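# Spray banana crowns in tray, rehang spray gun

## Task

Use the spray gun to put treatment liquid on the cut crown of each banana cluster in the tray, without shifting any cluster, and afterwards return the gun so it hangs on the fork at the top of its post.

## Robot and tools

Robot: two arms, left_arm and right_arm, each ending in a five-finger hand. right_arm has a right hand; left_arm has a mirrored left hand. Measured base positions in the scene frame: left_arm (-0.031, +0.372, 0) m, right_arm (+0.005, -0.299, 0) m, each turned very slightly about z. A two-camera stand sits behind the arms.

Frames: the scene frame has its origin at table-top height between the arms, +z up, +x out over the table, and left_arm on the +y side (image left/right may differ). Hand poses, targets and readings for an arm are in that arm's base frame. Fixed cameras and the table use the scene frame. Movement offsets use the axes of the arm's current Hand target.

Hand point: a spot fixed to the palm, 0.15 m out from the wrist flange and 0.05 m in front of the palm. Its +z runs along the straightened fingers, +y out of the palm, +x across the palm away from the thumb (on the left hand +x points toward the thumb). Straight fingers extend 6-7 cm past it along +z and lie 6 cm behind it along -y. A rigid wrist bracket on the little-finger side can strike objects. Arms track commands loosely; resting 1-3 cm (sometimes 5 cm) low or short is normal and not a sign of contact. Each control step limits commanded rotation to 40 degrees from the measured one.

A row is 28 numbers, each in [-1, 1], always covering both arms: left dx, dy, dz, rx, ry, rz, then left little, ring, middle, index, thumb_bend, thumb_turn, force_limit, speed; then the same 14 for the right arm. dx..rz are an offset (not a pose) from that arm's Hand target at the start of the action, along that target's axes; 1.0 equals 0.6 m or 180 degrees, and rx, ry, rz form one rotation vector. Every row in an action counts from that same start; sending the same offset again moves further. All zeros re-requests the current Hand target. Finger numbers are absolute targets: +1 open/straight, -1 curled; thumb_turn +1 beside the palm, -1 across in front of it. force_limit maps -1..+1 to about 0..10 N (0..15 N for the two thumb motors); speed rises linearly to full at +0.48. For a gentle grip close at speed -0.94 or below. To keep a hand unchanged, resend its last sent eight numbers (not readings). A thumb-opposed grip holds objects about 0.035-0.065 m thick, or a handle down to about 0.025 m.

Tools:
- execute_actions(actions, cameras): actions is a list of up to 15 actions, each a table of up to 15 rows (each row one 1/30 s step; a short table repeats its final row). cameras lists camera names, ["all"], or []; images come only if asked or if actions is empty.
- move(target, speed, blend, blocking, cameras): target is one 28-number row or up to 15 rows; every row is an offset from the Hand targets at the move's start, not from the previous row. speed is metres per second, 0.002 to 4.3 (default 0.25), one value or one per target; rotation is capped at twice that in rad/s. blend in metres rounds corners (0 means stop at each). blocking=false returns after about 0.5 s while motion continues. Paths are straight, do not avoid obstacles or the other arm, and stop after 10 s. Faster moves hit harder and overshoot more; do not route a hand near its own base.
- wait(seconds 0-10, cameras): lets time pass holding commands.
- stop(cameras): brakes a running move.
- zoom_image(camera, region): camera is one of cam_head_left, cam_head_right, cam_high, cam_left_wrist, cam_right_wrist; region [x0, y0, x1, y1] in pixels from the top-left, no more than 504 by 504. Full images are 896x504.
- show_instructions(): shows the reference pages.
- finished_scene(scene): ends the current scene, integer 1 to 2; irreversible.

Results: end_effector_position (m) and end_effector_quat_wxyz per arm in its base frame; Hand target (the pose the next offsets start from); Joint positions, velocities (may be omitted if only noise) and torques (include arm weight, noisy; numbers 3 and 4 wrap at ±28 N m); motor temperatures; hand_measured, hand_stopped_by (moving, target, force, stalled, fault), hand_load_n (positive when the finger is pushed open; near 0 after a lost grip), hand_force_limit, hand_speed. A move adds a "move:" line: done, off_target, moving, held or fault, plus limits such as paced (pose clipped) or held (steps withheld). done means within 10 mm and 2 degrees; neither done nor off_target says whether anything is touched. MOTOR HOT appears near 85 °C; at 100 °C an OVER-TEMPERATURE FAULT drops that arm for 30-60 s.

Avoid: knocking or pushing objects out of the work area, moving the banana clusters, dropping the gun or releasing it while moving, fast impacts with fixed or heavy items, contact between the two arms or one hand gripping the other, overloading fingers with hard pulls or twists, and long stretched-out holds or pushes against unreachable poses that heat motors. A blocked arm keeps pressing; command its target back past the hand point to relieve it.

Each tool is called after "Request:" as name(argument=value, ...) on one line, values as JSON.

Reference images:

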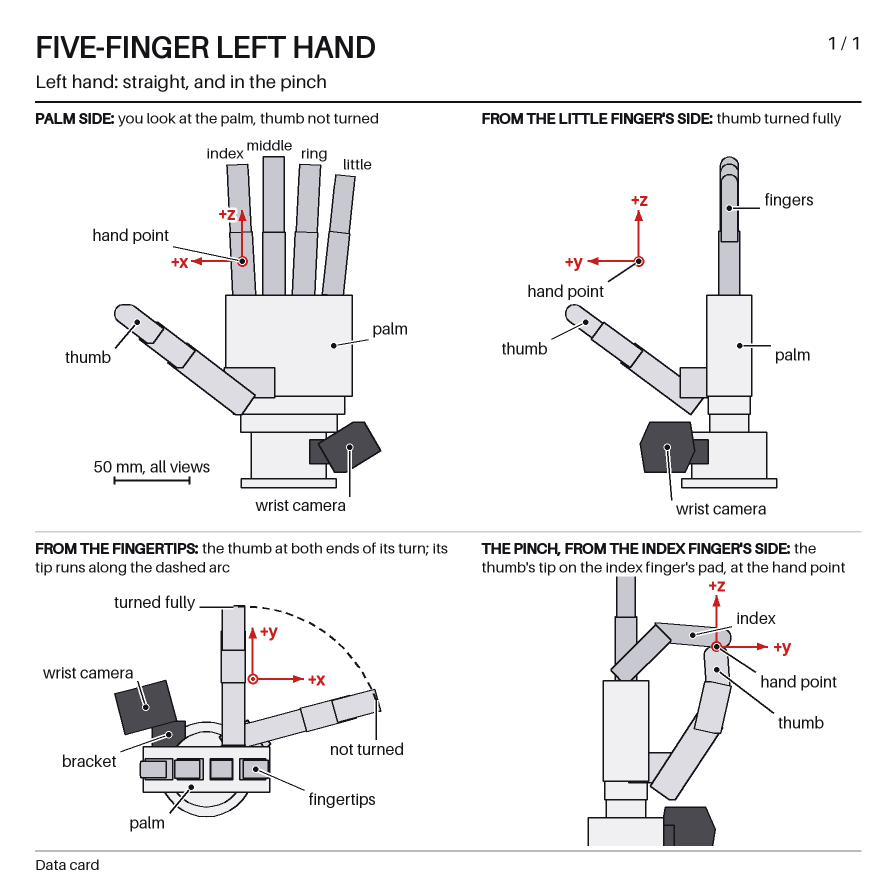

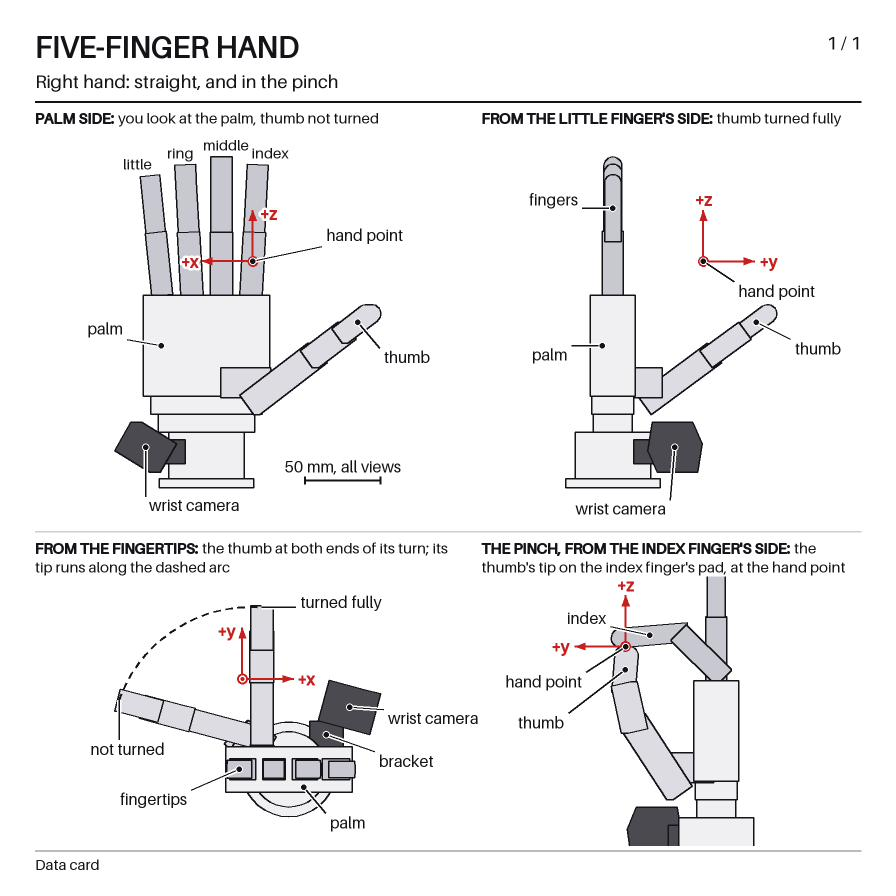

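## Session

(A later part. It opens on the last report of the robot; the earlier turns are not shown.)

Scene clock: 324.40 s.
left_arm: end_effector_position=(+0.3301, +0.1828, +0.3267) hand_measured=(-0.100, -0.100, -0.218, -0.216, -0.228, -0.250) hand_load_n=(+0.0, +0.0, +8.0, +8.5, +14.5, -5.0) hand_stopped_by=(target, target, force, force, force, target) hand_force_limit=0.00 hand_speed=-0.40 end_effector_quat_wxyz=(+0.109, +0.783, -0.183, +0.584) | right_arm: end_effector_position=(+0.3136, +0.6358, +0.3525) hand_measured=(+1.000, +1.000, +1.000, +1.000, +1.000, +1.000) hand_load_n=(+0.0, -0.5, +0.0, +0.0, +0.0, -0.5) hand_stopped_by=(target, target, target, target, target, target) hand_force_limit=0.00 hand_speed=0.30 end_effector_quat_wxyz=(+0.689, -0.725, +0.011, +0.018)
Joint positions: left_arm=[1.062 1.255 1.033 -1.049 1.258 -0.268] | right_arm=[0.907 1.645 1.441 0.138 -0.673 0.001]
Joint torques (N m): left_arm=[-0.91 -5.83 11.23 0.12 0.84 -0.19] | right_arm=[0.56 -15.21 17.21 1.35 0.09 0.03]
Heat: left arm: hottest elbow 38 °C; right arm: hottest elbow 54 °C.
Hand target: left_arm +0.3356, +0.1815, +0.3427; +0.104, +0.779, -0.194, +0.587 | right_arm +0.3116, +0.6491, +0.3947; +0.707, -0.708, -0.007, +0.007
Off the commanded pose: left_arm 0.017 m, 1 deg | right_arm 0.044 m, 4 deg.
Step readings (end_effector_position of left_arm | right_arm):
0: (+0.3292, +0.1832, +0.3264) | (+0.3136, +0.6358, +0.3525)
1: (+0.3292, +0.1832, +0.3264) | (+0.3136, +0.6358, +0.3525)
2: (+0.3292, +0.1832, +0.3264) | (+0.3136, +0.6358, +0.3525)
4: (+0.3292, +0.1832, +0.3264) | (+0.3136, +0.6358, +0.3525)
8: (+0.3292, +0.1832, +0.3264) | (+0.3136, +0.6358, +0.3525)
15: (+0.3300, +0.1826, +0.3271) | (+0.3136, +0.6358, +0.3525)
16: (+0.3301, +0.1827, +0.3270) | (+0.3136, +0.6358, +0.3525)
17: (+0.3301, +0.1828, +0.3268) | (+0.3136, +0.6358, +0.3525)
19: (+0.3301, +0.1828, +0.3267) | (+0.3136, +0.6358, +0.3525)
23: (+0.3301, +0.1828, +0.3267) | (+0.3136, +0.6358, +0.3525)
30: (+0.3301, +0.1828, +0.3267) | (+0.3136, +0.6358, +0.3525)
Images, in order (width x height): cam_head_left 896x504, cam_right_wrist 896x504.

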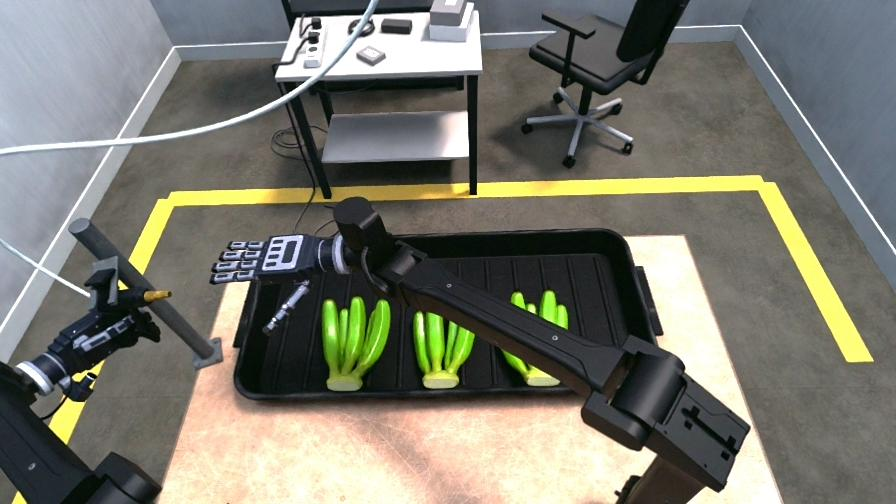

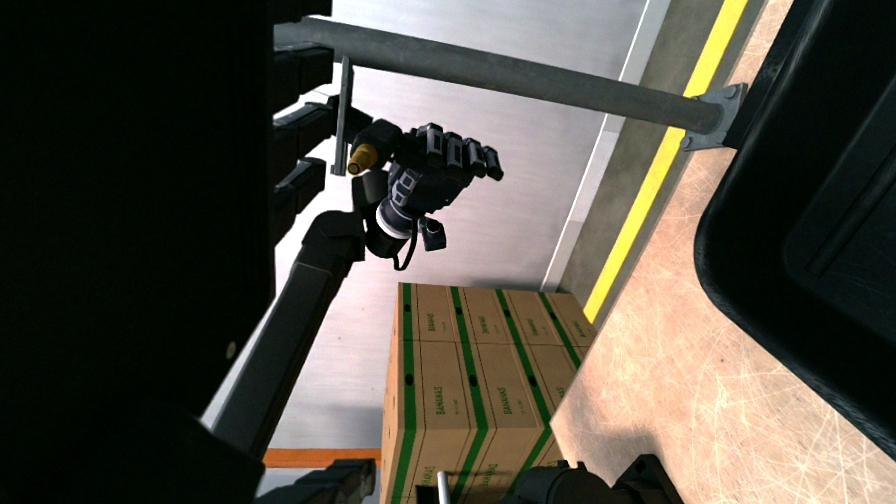

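Request:
execute_actions(actions=[[[0,0,0,0,0,0,-0.1,-0.1,0.8,0.8,0.6,-0.25,0.0,0.0,0,0,0,0,0,0,1,1,1,1,1,1,0,0.3]],[[0,0,0,0,0,0,-0.6,-0.6,0.8,0.8,0.6,-0.25,-0.4,-0.3,0,0,0,0,0,0,1,1,1,1,1,1,0,0.3]]], cameras=["cam_right_wrist","cam_head_left"])

Request:
zoom_image(camera="cam_right_wrist", region=[360, 80, 520, 240])

Request:
zoom_image(camera="cam_head_left", region=[70, 260, 170, 360])

Scene clock: 328.13 s.
left_arm: end_effector_position=(+0.3282, +0.1944, +0.3268) hand_measured=(-0.600, -0.478, +0.800, +0.800, +0.592, -0.250) hand_load_n=(+0.0, +5.0, +0.0, -3.5, -8.0, +1.0) hand_stopped_by=(target, force, target, target, target, target) hand_force_limit=-0.40 hand_speed=-0.30 end_effector_quat_wxyz=(+0.097, +0.790, -0.174, +0.580) | right_arm: end_effector_position=(+0.3136, +0.6358, +0.3525) hand_measured=(+1.000, +1.000, +1.000, +1.000, +1.000, +1.000) hand_load_n=(+0.0, +0.0, +0.0, +0.0, +0.0, -0.5) hand_stopped_by=(target, target, target, target, target, target) hand_force_limit=0.00 hand_speed=0.30 end_effector_quat_wxyz=(+0.689, -0.725, +0.011, +0.018)
Joint positions: left_arm=[1.084 1.261 1.047 -1.049 1.241 -0.274] | right_arm=[0.907 1.645 1.441 0.138 -0.673 0.001]
Joint torques (N m): left_arm=[-2.49 -6.18 10.26 -0.02 1.49 -0.1] | right_arm=[0.56 -15.21 17.21 1.35 0.09 0.03]
Motor temperatures (°C): left_arm=[32 34 38 31 34 33] | right_arm=[33 34 55 30 33 31]
Heat: left arm: hottest elbow 38 °C; right arm: hottest elbow 55 °C.
Hand target: left_arm +0.3355, +0.1816, +0.3427; +0.104, +0.779, -0.194, +0.587 | right_arm +0.3116, +0.6491, +0.3947; +0.707, -0.708, -0.007, +0.007
Off the commanded pose: left_arm 0.022 m, 3 deg | right_arm 0.044 m, 4 deg.
Step readings (end_effector_position of left_arm | right_arm):
0: (+0.3301, +0.1828, +0.3267) | (+0.3136, +0.6358, +0.3525)
1: (+0.3301, +0.1828, +0.3267) | (+0.3136, +0.6358, +0.3525)
2: (+0.3301, +0.1828, +0.3267) | (+0.3136, +0.6358, +0.3525)
4: (+0.3302, +0.1829, +0.3265) | (+0.3136, +0.6358, +0.3525)
8: (+0.3302, +0.1828, +0.3264) | (+0.3136, +0.6358, +0.3525)
15: (+0.3301, +0.1876, +0.3266) | (+0.3136, +0.6358, +0.3525)
16: (+0.3295, +0.1890, +0.3268) | (+0.3136, +0.6358, +0.3525)
17: (+0.3290, +0.1901, +0.3270) | (+0.3136, +0.6358, +0.3525)
19: (+0.3284, +0.1917, +0.3269) | (+0.3136, +0.6358, +0.3525)
23: (+0.3286, +0.1939, +0.3262) | (+0.3136, +0.6358, +0.3525)
30: (+0.3282, +0.1944, +0.3268) | (+0.3136, +0.6358, +0.3525)
Images, in order (width x height): cam_head_left 896x504, cam_right_wrist 896x504.

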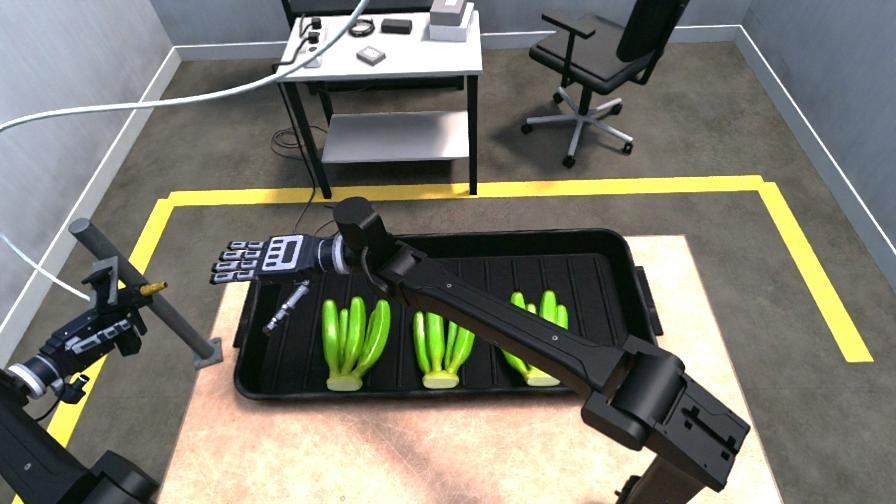

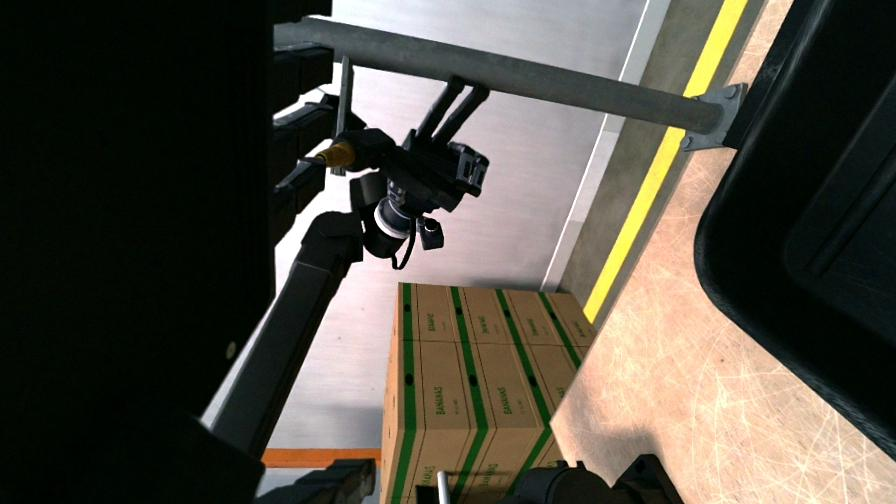

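Scaled by 3.150 from the camera's 896x504 image, which has a finer 1280x720 frame.

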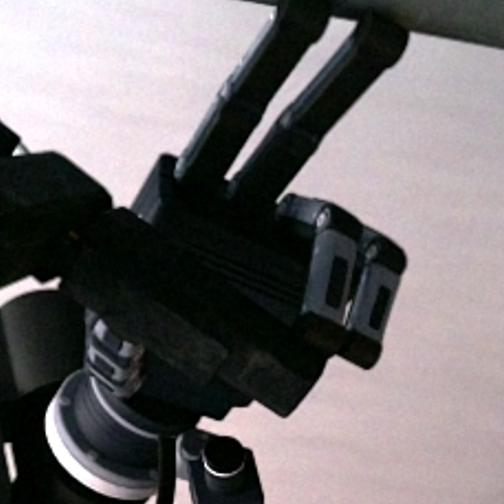

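Scaled by 5.040 from the camera's 896x504 image, which has a finer 1280x720 frame.

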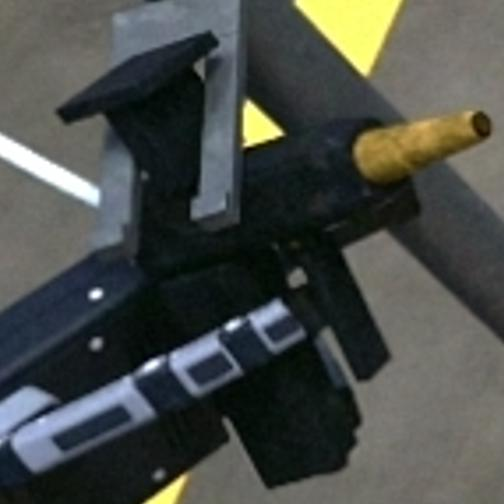

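Request:
execute_actions(actions=[[[0,0,0,0,0,0,0.6,0.6,0.8,0.8,1,-0.25,0.0,-0.1,0,0,0,0,0,0,1,1,1,1,1,1,0,0.3]],[[0,0,0,0,0,0,0.6,0.6,0.8,0.8,1,-0.25,0.0,-0.1,0,0,0,0,0,0,1,1,1,1,1,1,0,0.3]]], cameras=["cam_right_wrist","cam_head_left"])

Request:
zoom_image(camera="cam_right_wrist", region=[360, 80, 520, 240])

Request:
zoom_image(camera="cam_head_left", region=[70, 260, 170, 360])

Scene clock: 329.73 s.
left_arm: end_effector_position=(+0.3329, +0.1824, +0.3320) hand_measured=(+0.600, +0.600, +0.800, +0.800, +1.000, -0.250) hand_load_n=(+0.0, +0.0, +0.0, +0.0, +0.0, +0.0) hand_stopped_by=(target, target, target, target, target, target) hand_force_limit=0.00 hand_speed=-0.10 end_effector_quat_wxyz=(+0.109, +0.782, -0.187, +0.585) | right_arm: end_effector_position=(+0.3136, +0.6358, +0.3525) hand_measured=(+1.000, +1.000, +1.000, +1.000, +1.000, +1.000) hand_load_n=(+0.0, +0.0, +0.0, +0.0, +0.0, -0.5) hand_stopped_by=(target, target, target, target, target, target) hand_force_limit=0.00 hand_speed=0.30 end_effector_quat_wxyz=(+0.689, -0.725, +0.011, +0.018)
Joint positions: left_arm=[1.054 1.256 1.048 -1.053 1.259 -0.273] | right_arm=[0.907 1.645 1.441 0.138 -0.673 0.001]
Joint torques (N m): left_arm=[-0.32 -5.83 10.21 0.32 0.81 -0.15] | right_arm=[0.62 -15.27 17.21 1.36 0.09 0.03]
Motor temperatures (°C): left_arm=[32 34 38 31 34 33] | right_arm=[33 34 55 30 33 31]
Heat: left arm: hottest elbow 38 °C; right arm: hottest elbow 55 °C.
Hand target: left_arm +0.3356, +0.1815, +0.3429; +0.104, +0.779, -0.195, +0.587 | right_arm +0.3116, +0.6491, +0.3947; +0.707, -0.708, -0.007, +0.007
Off the commanded pose: left_arm 0.011 m, 1 deg | right_arm 0.044 m, 4 deg.
Step readings (end_effector_position of left_arm | right_arm):
0: (+0.3282, +0.1944, +0.3268) | (+0.3136, +0.6358, +0.3525)
1: (+0.3282, +0.1944, +0.3268) | (+0.3136, +0.6358, +0.3525)
2: (+0.3282, +0.1944, +0.3268) | (+0.3136, +0.6358, +0.3525)
4: (+0.3282, +0.1942, +0.3273) | (+0.3136, +0.6358, +0.3525)
8: (+0.3314, +0.1854, +0.3319) | (+0.3136, +0.6358, +0.3525)
15: (+0.3329, +0.1824, +0.3320) | (+0.3136, +0.6358, +0.3525)
16: (+0.3329, +0.1824, +0.3320) | (+0.3136, +0.6358, +0.3525)
17: (+0.3329, +0.1824, +0.3320) | (+0.3136, +0.6358, +0.3525)
19: (+0.3329, +0.1824, +0.3320) | (+0.3136, +0.6358, +0.3525)
23: (+0.3329, +0.1824, +0.3320) | (+0.3136, +0.6358, +0.3525)
30: (+0.3329, +0.1824, +0.3320) | (+0.3136, +0.6358, +0.3525)
Images, in order (width x height): cam_head_left 896x504, cam_right_wrist 896x504.

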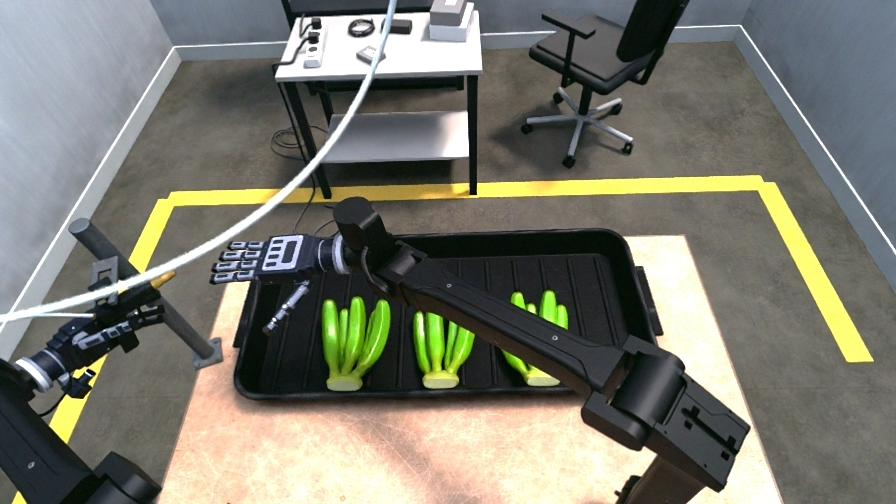

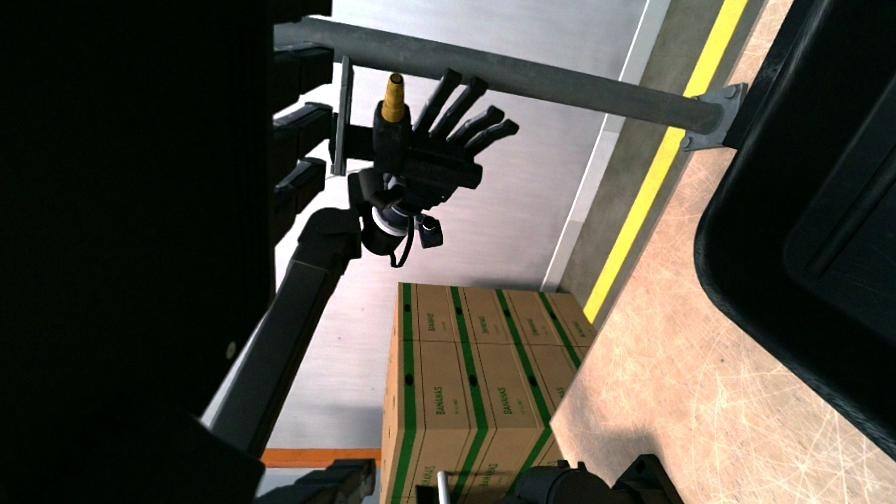

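Scaled by 3.150 from the camera's 896x504 image, which has a finer 1280x720 frame.

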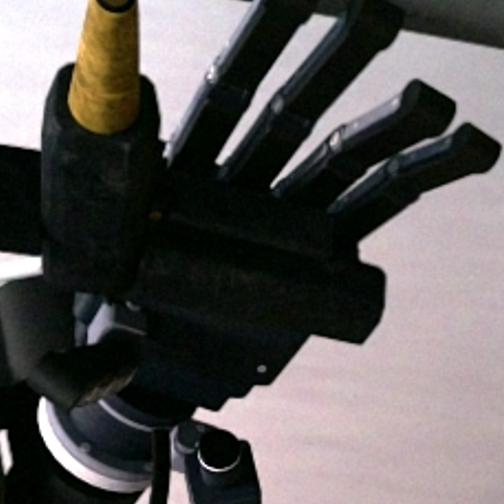

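Scaled by 5.040 from the camera's 896x504 image, which has a finer 1280x720 frame.

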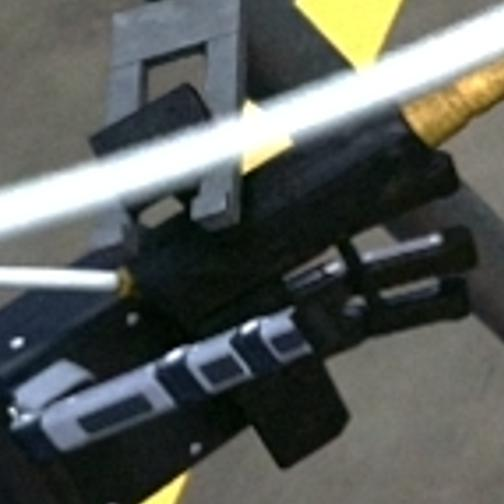

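Request:
move(target=[-0.0253,0.0243,-0.0150,-0.0371,0.0025,0.0111,1,1,1,1,1,-0.25,0.0,0,0,0,0,0,0,0,1,1,1,1,1,1,0,0.3], speed=0.05, cameras=["cam_head_left","cam_right_wrist"])

Request:
zoom_image(camera="cam_head_left", region=[70, 260, 170, 360])

Request:
zoom_image(camera="cam_right_wrist", region=[360, 80, 520, 240])

Scene clock: 332.57 s.
left_arm: end_effector_position=(+0.3160, +0.1680, +0.3272) hand_measured=(+1.000, +1.000, +1.000, +1.000, +1.000, -0.250) hand_load_n=(+0.0, +0.0, +0.0, +0.0, +0.0, +0.0) hand_stopped_by=(target, target, target, target, target, target) hand_force_limit=0.00 hand_speed=0.00 end_effector_quat_wxyz=(+0.147, +0.767, -0.231, +0.580) | right_arm: end_effector_position=(+0.3136, +0.6358, +0.3525) hand_measured=(+1.000, +1.000, +1.000, +1.000, +1.000, +1.000) hand_load_n=(+0.0, +0.0, +0.0, +0.0, +0.0, +0.0) hand_stopped_by=(target, target, target, target, target, target) hand_force_limit=0.00 hand_speed=0.30 end_effector_quat_wxyz=(+0.689, -0.725, +0.011, +0.018)
Joint positions: left_arm=[1.058 1.345 1.118 -1.438 1.282 0.143] | right_arm=[0.907 1.645 1.441 0.138 -0.673 0.001]
Joint torques (N m): left_arm=[0.5 -4.84 10.19 -0.46 0.56 0.14] | right_arm=[0.62 -15.27 17.22 1.35 0.1 0.03]
Motor temperatures (°C): left_arm=[32 34 38 31 34 33] | right_arm=[33 34 55 30 33 31]
Heat: left arm: hottest elbow 38 °C; right arm: hottest elbow 55 °C.
Hand target: left_arm +0.3179, +0.1747, +0.3300; +0.140, +0.766, -0.241, +0.579 | right_arm +0.3116, +0.6491, +0.3947; +0.707, -0.708, -0.007, +0.007
Off the commanded pose: left_arm 0.007 m, 1 deg | right_arm 0.044 m, 4 deg.
move: off_target (right_arm)
Images, in order (width x height): cam_head_left 896x504, cam_right_wrist 896x504.

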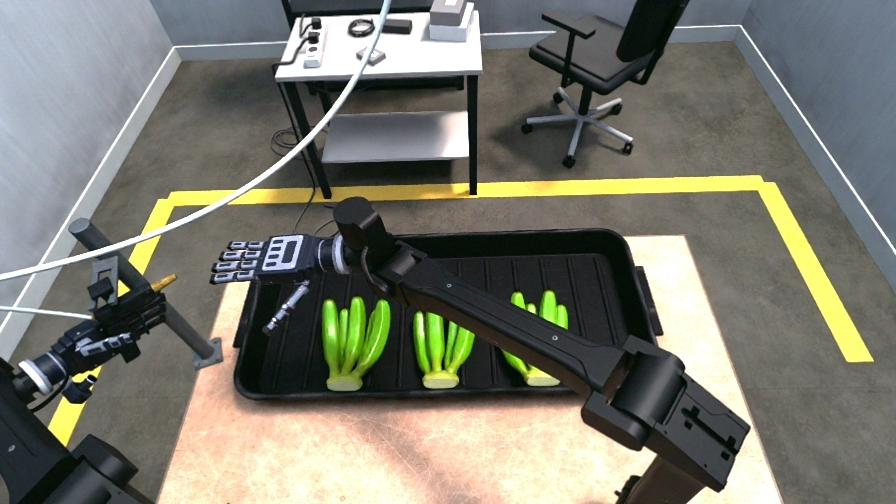

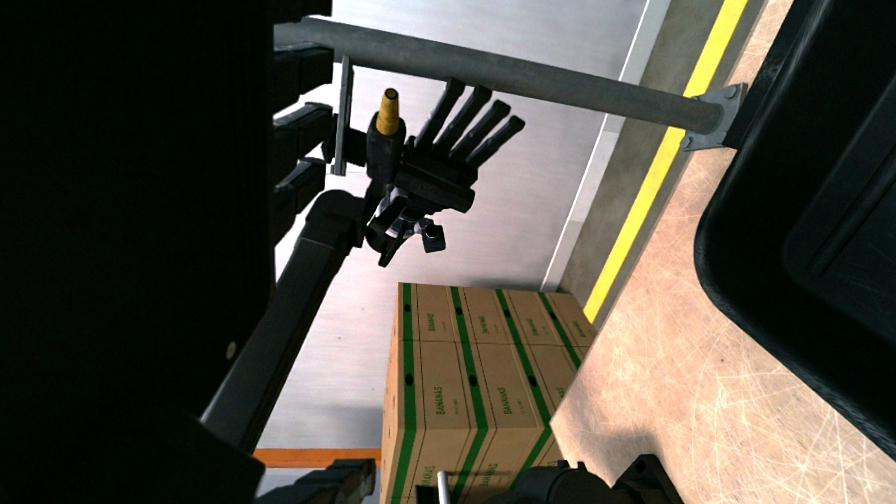

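Scaled by 5.040 from the camera's 896x504 image, which has a finer 1280x720 frame.

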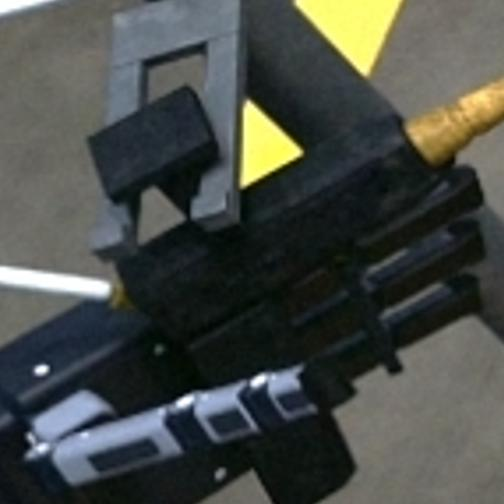

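Scaled by 3.150 from the camera's 896x504 image, which has a finer 1280x720 frame.

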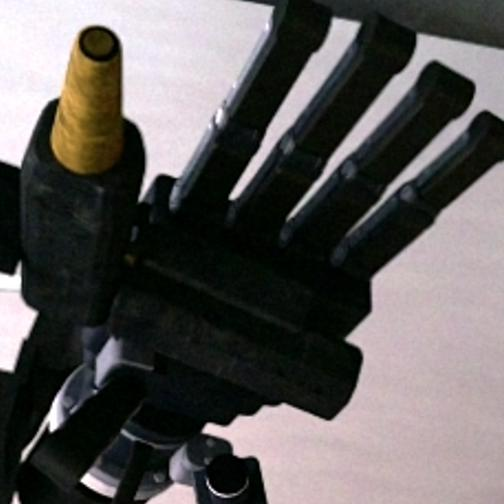

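Request:
execute_actions(actions=[[[0,0,0,0,0,0,1,1,1,1,-0.7,-0.25,0.4,-0.1,0,0,0,0,0,0,1,1,1,1,1,1,0,0.3]],[[0,0,0,0,0,0,1,1,1,1,-0.7,-0.25,0.4,-0.1,0,0,0,0,0,0,1,1,1,1,1,1,0,0.3]]], cameras=["cam_right_wrist","cam_head_left"])

Request:
zoom_image(camera="cam_right_wrist", region=[360, 80, 520, 240])

Request:
zoom_image(camera="cam_head_left", region=[70, 260, 170, 360])

Scene clock: 334.20 s.
left_arm: end_effector_position=(+0.3155, +0.1693, +0.3270) hand_measured=(+1.000, +1.000, +1.000, +1.000, -0.224, -0.250) hand_load_n=(+0.0, +0.0, +0.0, +0.0, +12.0, -3.5) hand_stopped_by=(target, target, target, target, force, target) hand_force_limit=0.40 hand_speed=-0.10 end_effector_quat_wxyz=(+0.147, +0.768, -0.230, +0.580) | right_arm: end_effector_position=(+0.3136, +0.6358, +0.3525) hand_measured=(+1.000, +1.000, +1.000, +1.000, +1.000, +1.000) hand_load_n=(+0.0, +0.0, +0.0, +0.0, +0.0, +0.0) hand_stopped_by=(target, target, target, target, target, target) hand_force_limit=0.00 hand_speed=0.30 end_effector_quat_wxyz=(+0.689, -0.725, +0.011, +0.018)
Joint positions: left_arm=[1.061 1.348 1.12 -1.444 1.281 0.147] | right_arm=[0.907 1.645 1.441 0.138 -0.673 0.001]
Joint torques (N m): left_arm=[0.26 -5.01 10.09 -0.36 0.59 0.16] | right_arm=[0.62 -15.21 17.21 1.36 0.09 0.03]
Motor temperatures (°C): left_arm=[32 34 38 31 34 33] | right_arm=[33 34 55 30 33 31]
Heat: left arm: hottest elbow 38 °C; right arm: hottest elbow 55 °C.
Hand target: left_arm +0.3179, +0.1746, +0.3299; +0.140, +0.766, -0.242, +0.579 | right_arm +0.3116, +0.6491, +0.3947; +0.707, -0.708, -0.007, +0.007
Off the commanded pose: left_arm 0.007 m, 2 deg | right_arm 0.044 m, 4 deg.
Step readings (end_effector_position of left_arm | right_arm):
0: (+0.3160, +0.1680, +0.3272) | (+0.3136, +0.6358, +0.3525)
1: (+0.3160, +0.1680, +0.3272) | (+0.3136, +0.6358, +0.3525)
2: (+0.3160, +0.1680, +0.3272) | (+0.3136, +0.6358, +0.3525)
4: (+0.3159, +0.1681, +0.3271) | (+0.3136, +0.6358, +0.3525)
8: (+0.3159, +0.1680, +0.3272) | (+0.3136, +0.6358, +0.3525)
15: (+0.3159, +0.1680, +0.3271) | (+0.3136, +0.6358, +0.3525)
16: (+0.3159, +0.1680, +0.3271) | (+0.3136, +0.6358, +0.3525)
17: (+0.3159, +0.1680, +0.3271) | (+0.3136, +0.6358, +0.3525)
19: (+0.3159, +0.1680, +0.3271) | (+0.3136, +0.6358, +0.3525)
23: (+0.3159, +0.1680, +0.3270) | (+0.3136, +0.6358, +0.3525)
30: (+0.3155, +0.1689, +0.3269) | (+0.3136, +0.6358, +0.3525)
Images, in order (width x height): cam_head_left 896x504, cam_right_wrist 896x504.

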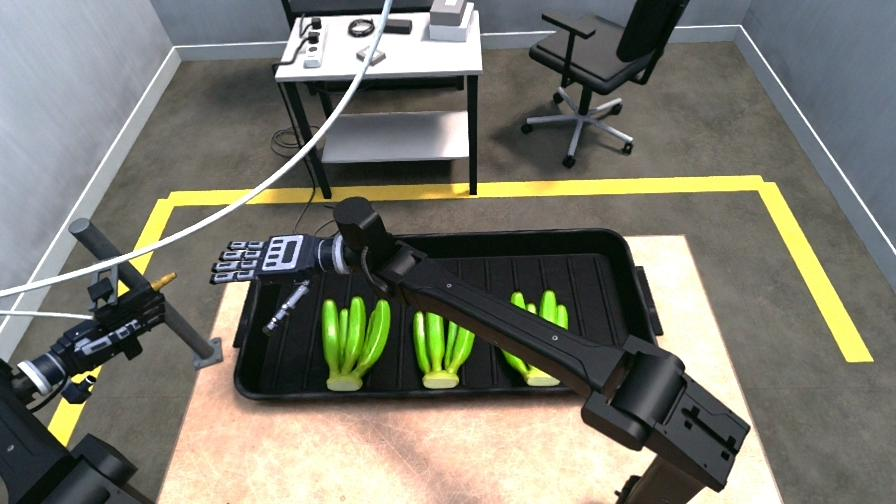

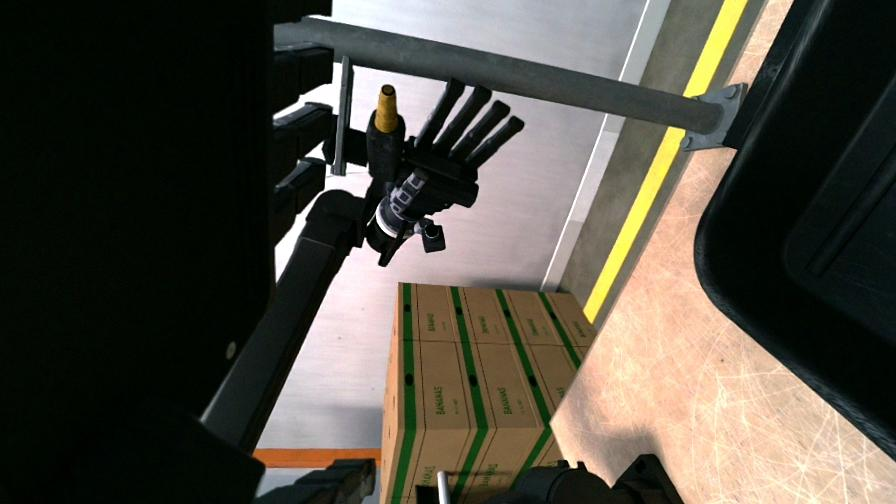

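Scaled by 3.150 from the camera's 896x504 image, which has a finer 1280x720 frame.

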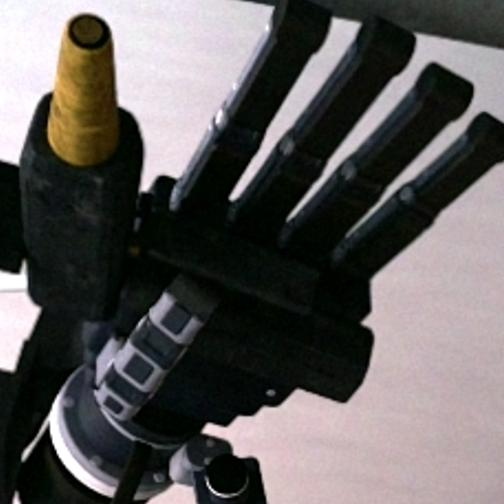

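Scaled by 5.040 from the camera's 896x504 image, which has a finer 1280x720 frame.

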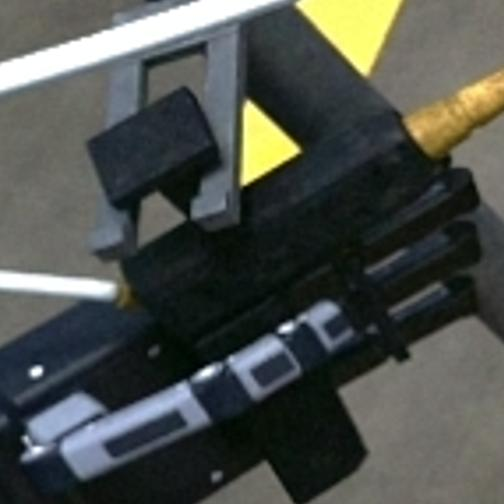

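Request:
execute_actions(actions=[[[0,0,0,0,0,0,0.2,0.2,-0.5,-0.5,-0.7,-0.25,-0.3,-0.4,0,0,0,0,0,0,1,1,1,1,1,1,0,0.3]],[[0,0,0,0,0,0,0.2,0.2,-0.5,-0.5,-0.7,-0.25,-0.3,-0.4,0,0,0,0,0,0,1,1,1,1,1,1,0,0.3]]], cameras=["cam_right_wrist","cam_head_left"])

Request:
zoom_image(camera="cam_right_wrist", region=[360, 80, 520, 240])

Request:
zoom_image(camera="cam_head_left", region=[70, 260, 170, 360])

Scene clock: 335.70 s.
left_arm: end_effector_position=(+0.3150, +0.1697, +0.3266) hand_measured=(+0.200, +0.200, +0.016, +0.016, -0.224, -0.250) hand_load_n=(-0.5, +0.0, +5.0, +3.5, +13.0, -4.5) hand_stopped_by=(target, target, force, force, force, target) hand_force_limit=-0.30 hand_speed=-0.40 end_effector_quat_wxyz=(+0.144, +0.767, -0.233, +0.581) | right_arm: end_effector_position=(+0.3136, +0.6358, +0.3525) hand_measured=(+1.000, +1.000, +1.000, +1.000, +1.000, +1.000) hand_load_n=(+0.0, +0.0, +0.0, +0.0, +0.0, +0.0) hand_stopped_by=(target, target, target, target, target, target) hand_force_limit=0.00 hand_speed=0.30 end_effector_quat_wxyz=(+0.689, -0.725, +0.011, +0.018)
Joint positions: left_arm=[1.063 1.348 1.12 -1.444 1.281 0.156] | right_arm=[0.907 1.645 1.441 0.138 -0.673 0.001]
Joint torques (N m): left_arm=[0.09 -4.95 10.11 -0.42 0.57 0.07] | right_arm=[0.62 -15.27 17.21 1.36 0.09 0.03]
Motor temperatures (°C): left_arm=[32 34 38 31 34 33] | right_arm=[33 34 55 30 33 31]
Heat: left arm: hottest elbow 38 °C; right arm: hottest elbow 55 °C.
Hand target: left_arm +0.3179, +0.1747, +0.3299; +0.140, +0.766, -0.241, +0.579 | right_arm +0.3116, +0.6491, +0.3947; +0.707, -0.708, -0.007, +0.007
Off the commanded pose: left_arm 0.007 m, 1 deg | right_arm 0.044 m, 4 deg.
Step readings (end_effector_position of left_arm | right_arm):
0: (+0.3155, +0.1693, +0.3270) | (+0.3136, +0.6358, +0.3525)
1: (+0.3155, +0.1693, +0.3270) | (+0.3136, +0.6358, +0.3525)
2: (+0.3155, +0.1693, +0.3270) | (+0.3136, +0.6358, +0.3525)
4: (+0.3155, +0.1693, +0.3270) | (+0.3136, +0.6358, +0.3525)
8: (+0.3155, +0.1693, +0.3270) | (+0.3136, +0.6358, +0.3525)
15: (+0.3155, +0.1693, +0.3270) | (+0.3136, +0.6358, +0.3525)
16: (+0.3155, +0.1693, +0.3270) | (+0.3136, +0.6358, +0.3525)
17: (+0.3155, +0.1693, +0.3270) | (+0.3136, +0.6358, +0.3525)
19: (+0.3155, +0.1693, +0.3270) | (+0.3136, +0.6358, +0.3525)
23: (+0.3151, +0.1697, +0.3267) | (+0.3136, +0.6358, +0.3525)
30: (+0.3150, +0.1697, +0.3266) | (+0.3136, +0.6358, +0.3525)
Images, in order (width x height): cam_head_left 896x504, cam_right_wrist 896x504.

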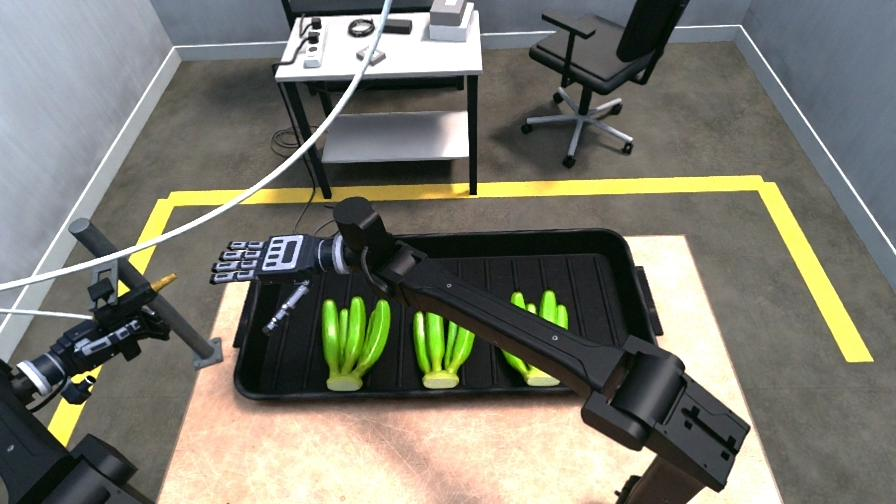

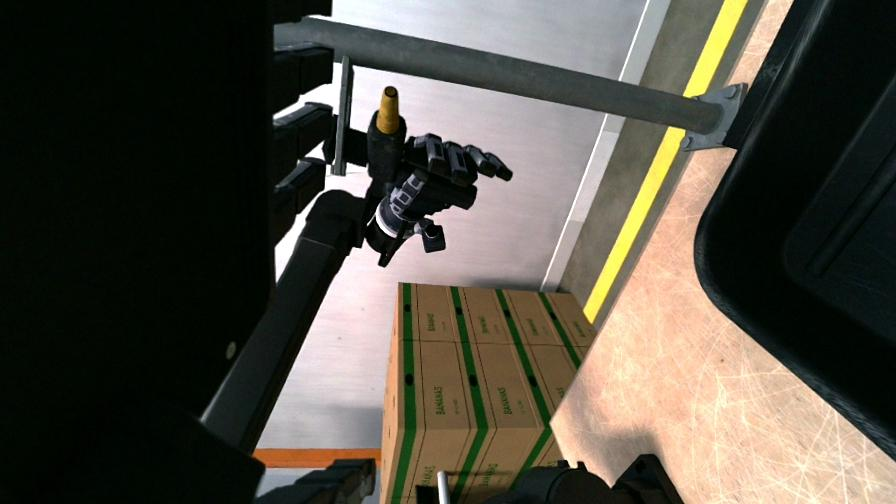

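Scaled by 3.150 from the camera's 896x504 image, which has a finer 1280x720 frame.

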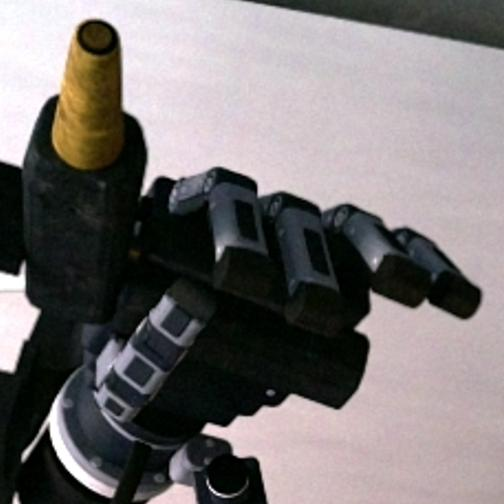

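Scaled by 5.040 from the camera's 896x504 image, which has a finer 1280x720 frame.

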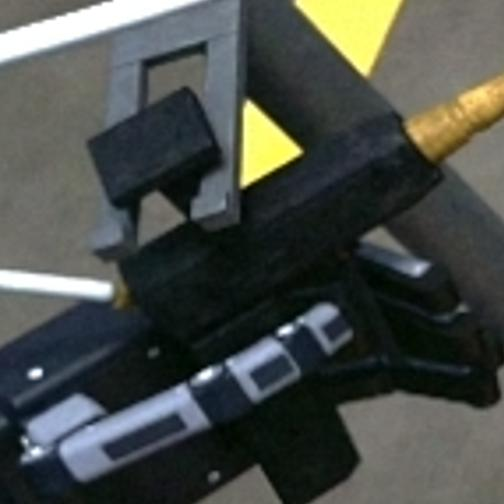

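Request:
execute_actions(actions=[[[0,0,0,0,0,0,0.2,0.2,-0.6,-0.6,-0.7,-0.25,0.3,-0.5,0,0,0,0,0,0,1,1,1,1,1,1,0,0.3]],[[0,0,0,0,0,0,0.2,0.2,-0.6,-0.6,-0.7,-0.25,0.3,-0.5,0,0,0,0,0,0,1,1,1,1,1,1,0,0.3]]], cameras=["cam_right_wrist","cam_head_left"])

Request:
zoom_image(camera="cam_right_wrist", region=[360, 80, 520, 240])

Request:
zoom_image(camera="cam_head_left", region=[70, 260, 170, 360])

Scene clock: 337.23 s.
left_arm: end_effector_position=(+0.3146, +0.1698, +0.3263) hand_measured=(+0.200, +0.200, -0.022, -0.022, -0.222, -0.250) hand_load_n=(+0.0, +0.0, +9.0, +10.0, +14.5, -3.5) hand_stopped_by=(target, target, force, force, force, target) hand_force_limit=0.30 hand_speed=-0.50 end_effector_quat_wxyz=(+0.142, +0.766, -0.235, +0.581) | right_arm: end_effector_position=(+0.3136, +0.6358, +0.3525) hand_measured=(+1.000, +1.000, +1.000, +1.000, +1.000, +1.000) hand_load_n=(+0.0, +0.0, +0.0, +0.0, +0.0, -0.5) hand_stopped_by=(target, target, target, target, target, target) hand_force_limit=0.00 hand_speed=0.30 end_effector_quat_wxyz=(+0.689, -0.725, +0.011, +0.018)
Joint positions: left_arm=[1.064 1.348 1.12 -1.444 1.282 0.163] | right_arm=[0.907 1.645 1.441 0.138 -0.673 0.001]
Joint torques (N m): left_arm=[0.03 -4.95 10.11 -0.43 0.55 0.01] | right_arm=[0.62 -15.27 17.21 1.35 0.09 0.03]
Motor temperatures (°C): left_arm=[32 34 38 31 34 33] | right_arm=[33 34 55 30 33 31]
Heat: left arm: hottest elbow 38 °C; right arm: hottest elbow 55 °C.
Hand target: left_arm +0.3180, +0.1746, +0.3299; +0.140, +0.766, -0.241, +0.579 | right_arm +0.3116, +0.6491, +0.3947; +0.707, -0.708, -0.007, +0.007
Off the commanded pose: left_arm 0.007 m, 1 deg | right_arm 0.044 m, 4 deg.
Step readings (end_effector_position of left_arm | right_arm):
0: (+0.3150, +0.1697, +0.3266) | (+0.3136, +0.6358, +0.3525)
1: (+0.3150, +0.1697, +0.3266) | (+0.3136, +0.6358, +0.3525)
2: (+0.3150, +0.1697, +0.3266) | (+0.3136, +0.6358, +0.3525)
4: (+0.3147, +0.1700, +0.3264) | (+0.3136, +0.6358, +0.3525)
8: (+0.3146, +0.1699, +0.3263) | (+0.3136, +0.6358, +0.3525)
15: (+0.3146, +0.1698, +0.3263) | (+0.3136, +0.6358, +0.3525)
16: (+0.3146, +0.1698, +0.3263) | (+0.3136, +0.6358, +0.3525)
17: (+0.3146, +0.1698, +0.3263) | (+0.3136, +0.6358, +0.3525)
19: (+0.3146, +0.1698, +0.3263) | (+0.3136, +0.6358, +0.3525)
23: (+0.3146, +0.1698, +0.3263) | (+0.3136, +0.6358, +0.3525)
30: (+0.3146, +0.1698, +0.3263) | (+0.3136, +0.6358, +0.3525)
Images, in order (width x height): cam_head_left 896x504, cam_right_wrist 896x504.

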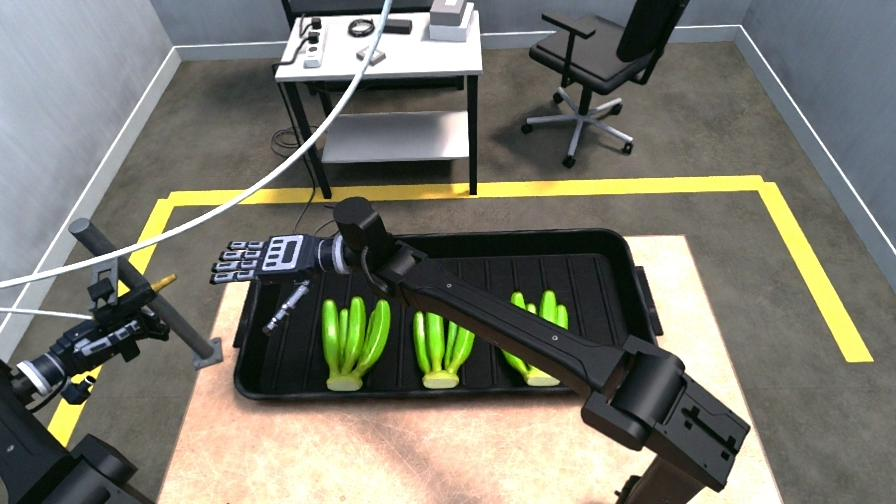

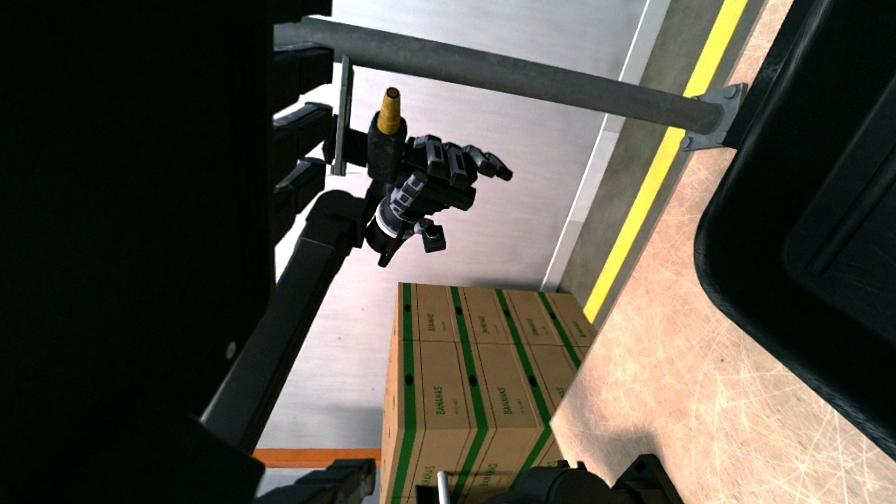

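Scaled by 3.150 from the camera's 896x504 image, which has a finer 1280x720 frame.

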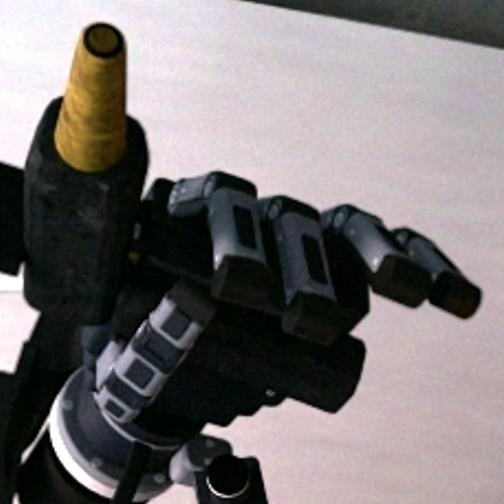

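Scaled by 5.040 from the camera's 896x504 image, which has a finer 1280x720 frame.

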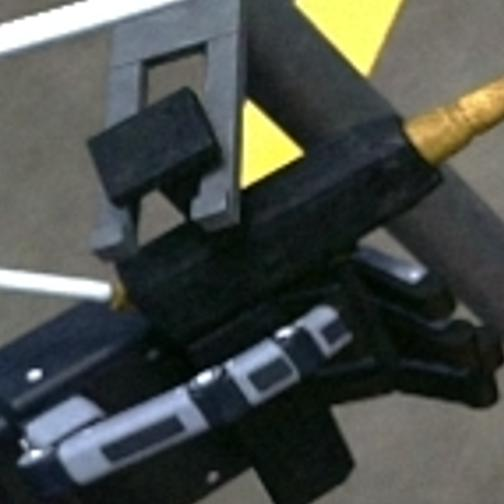

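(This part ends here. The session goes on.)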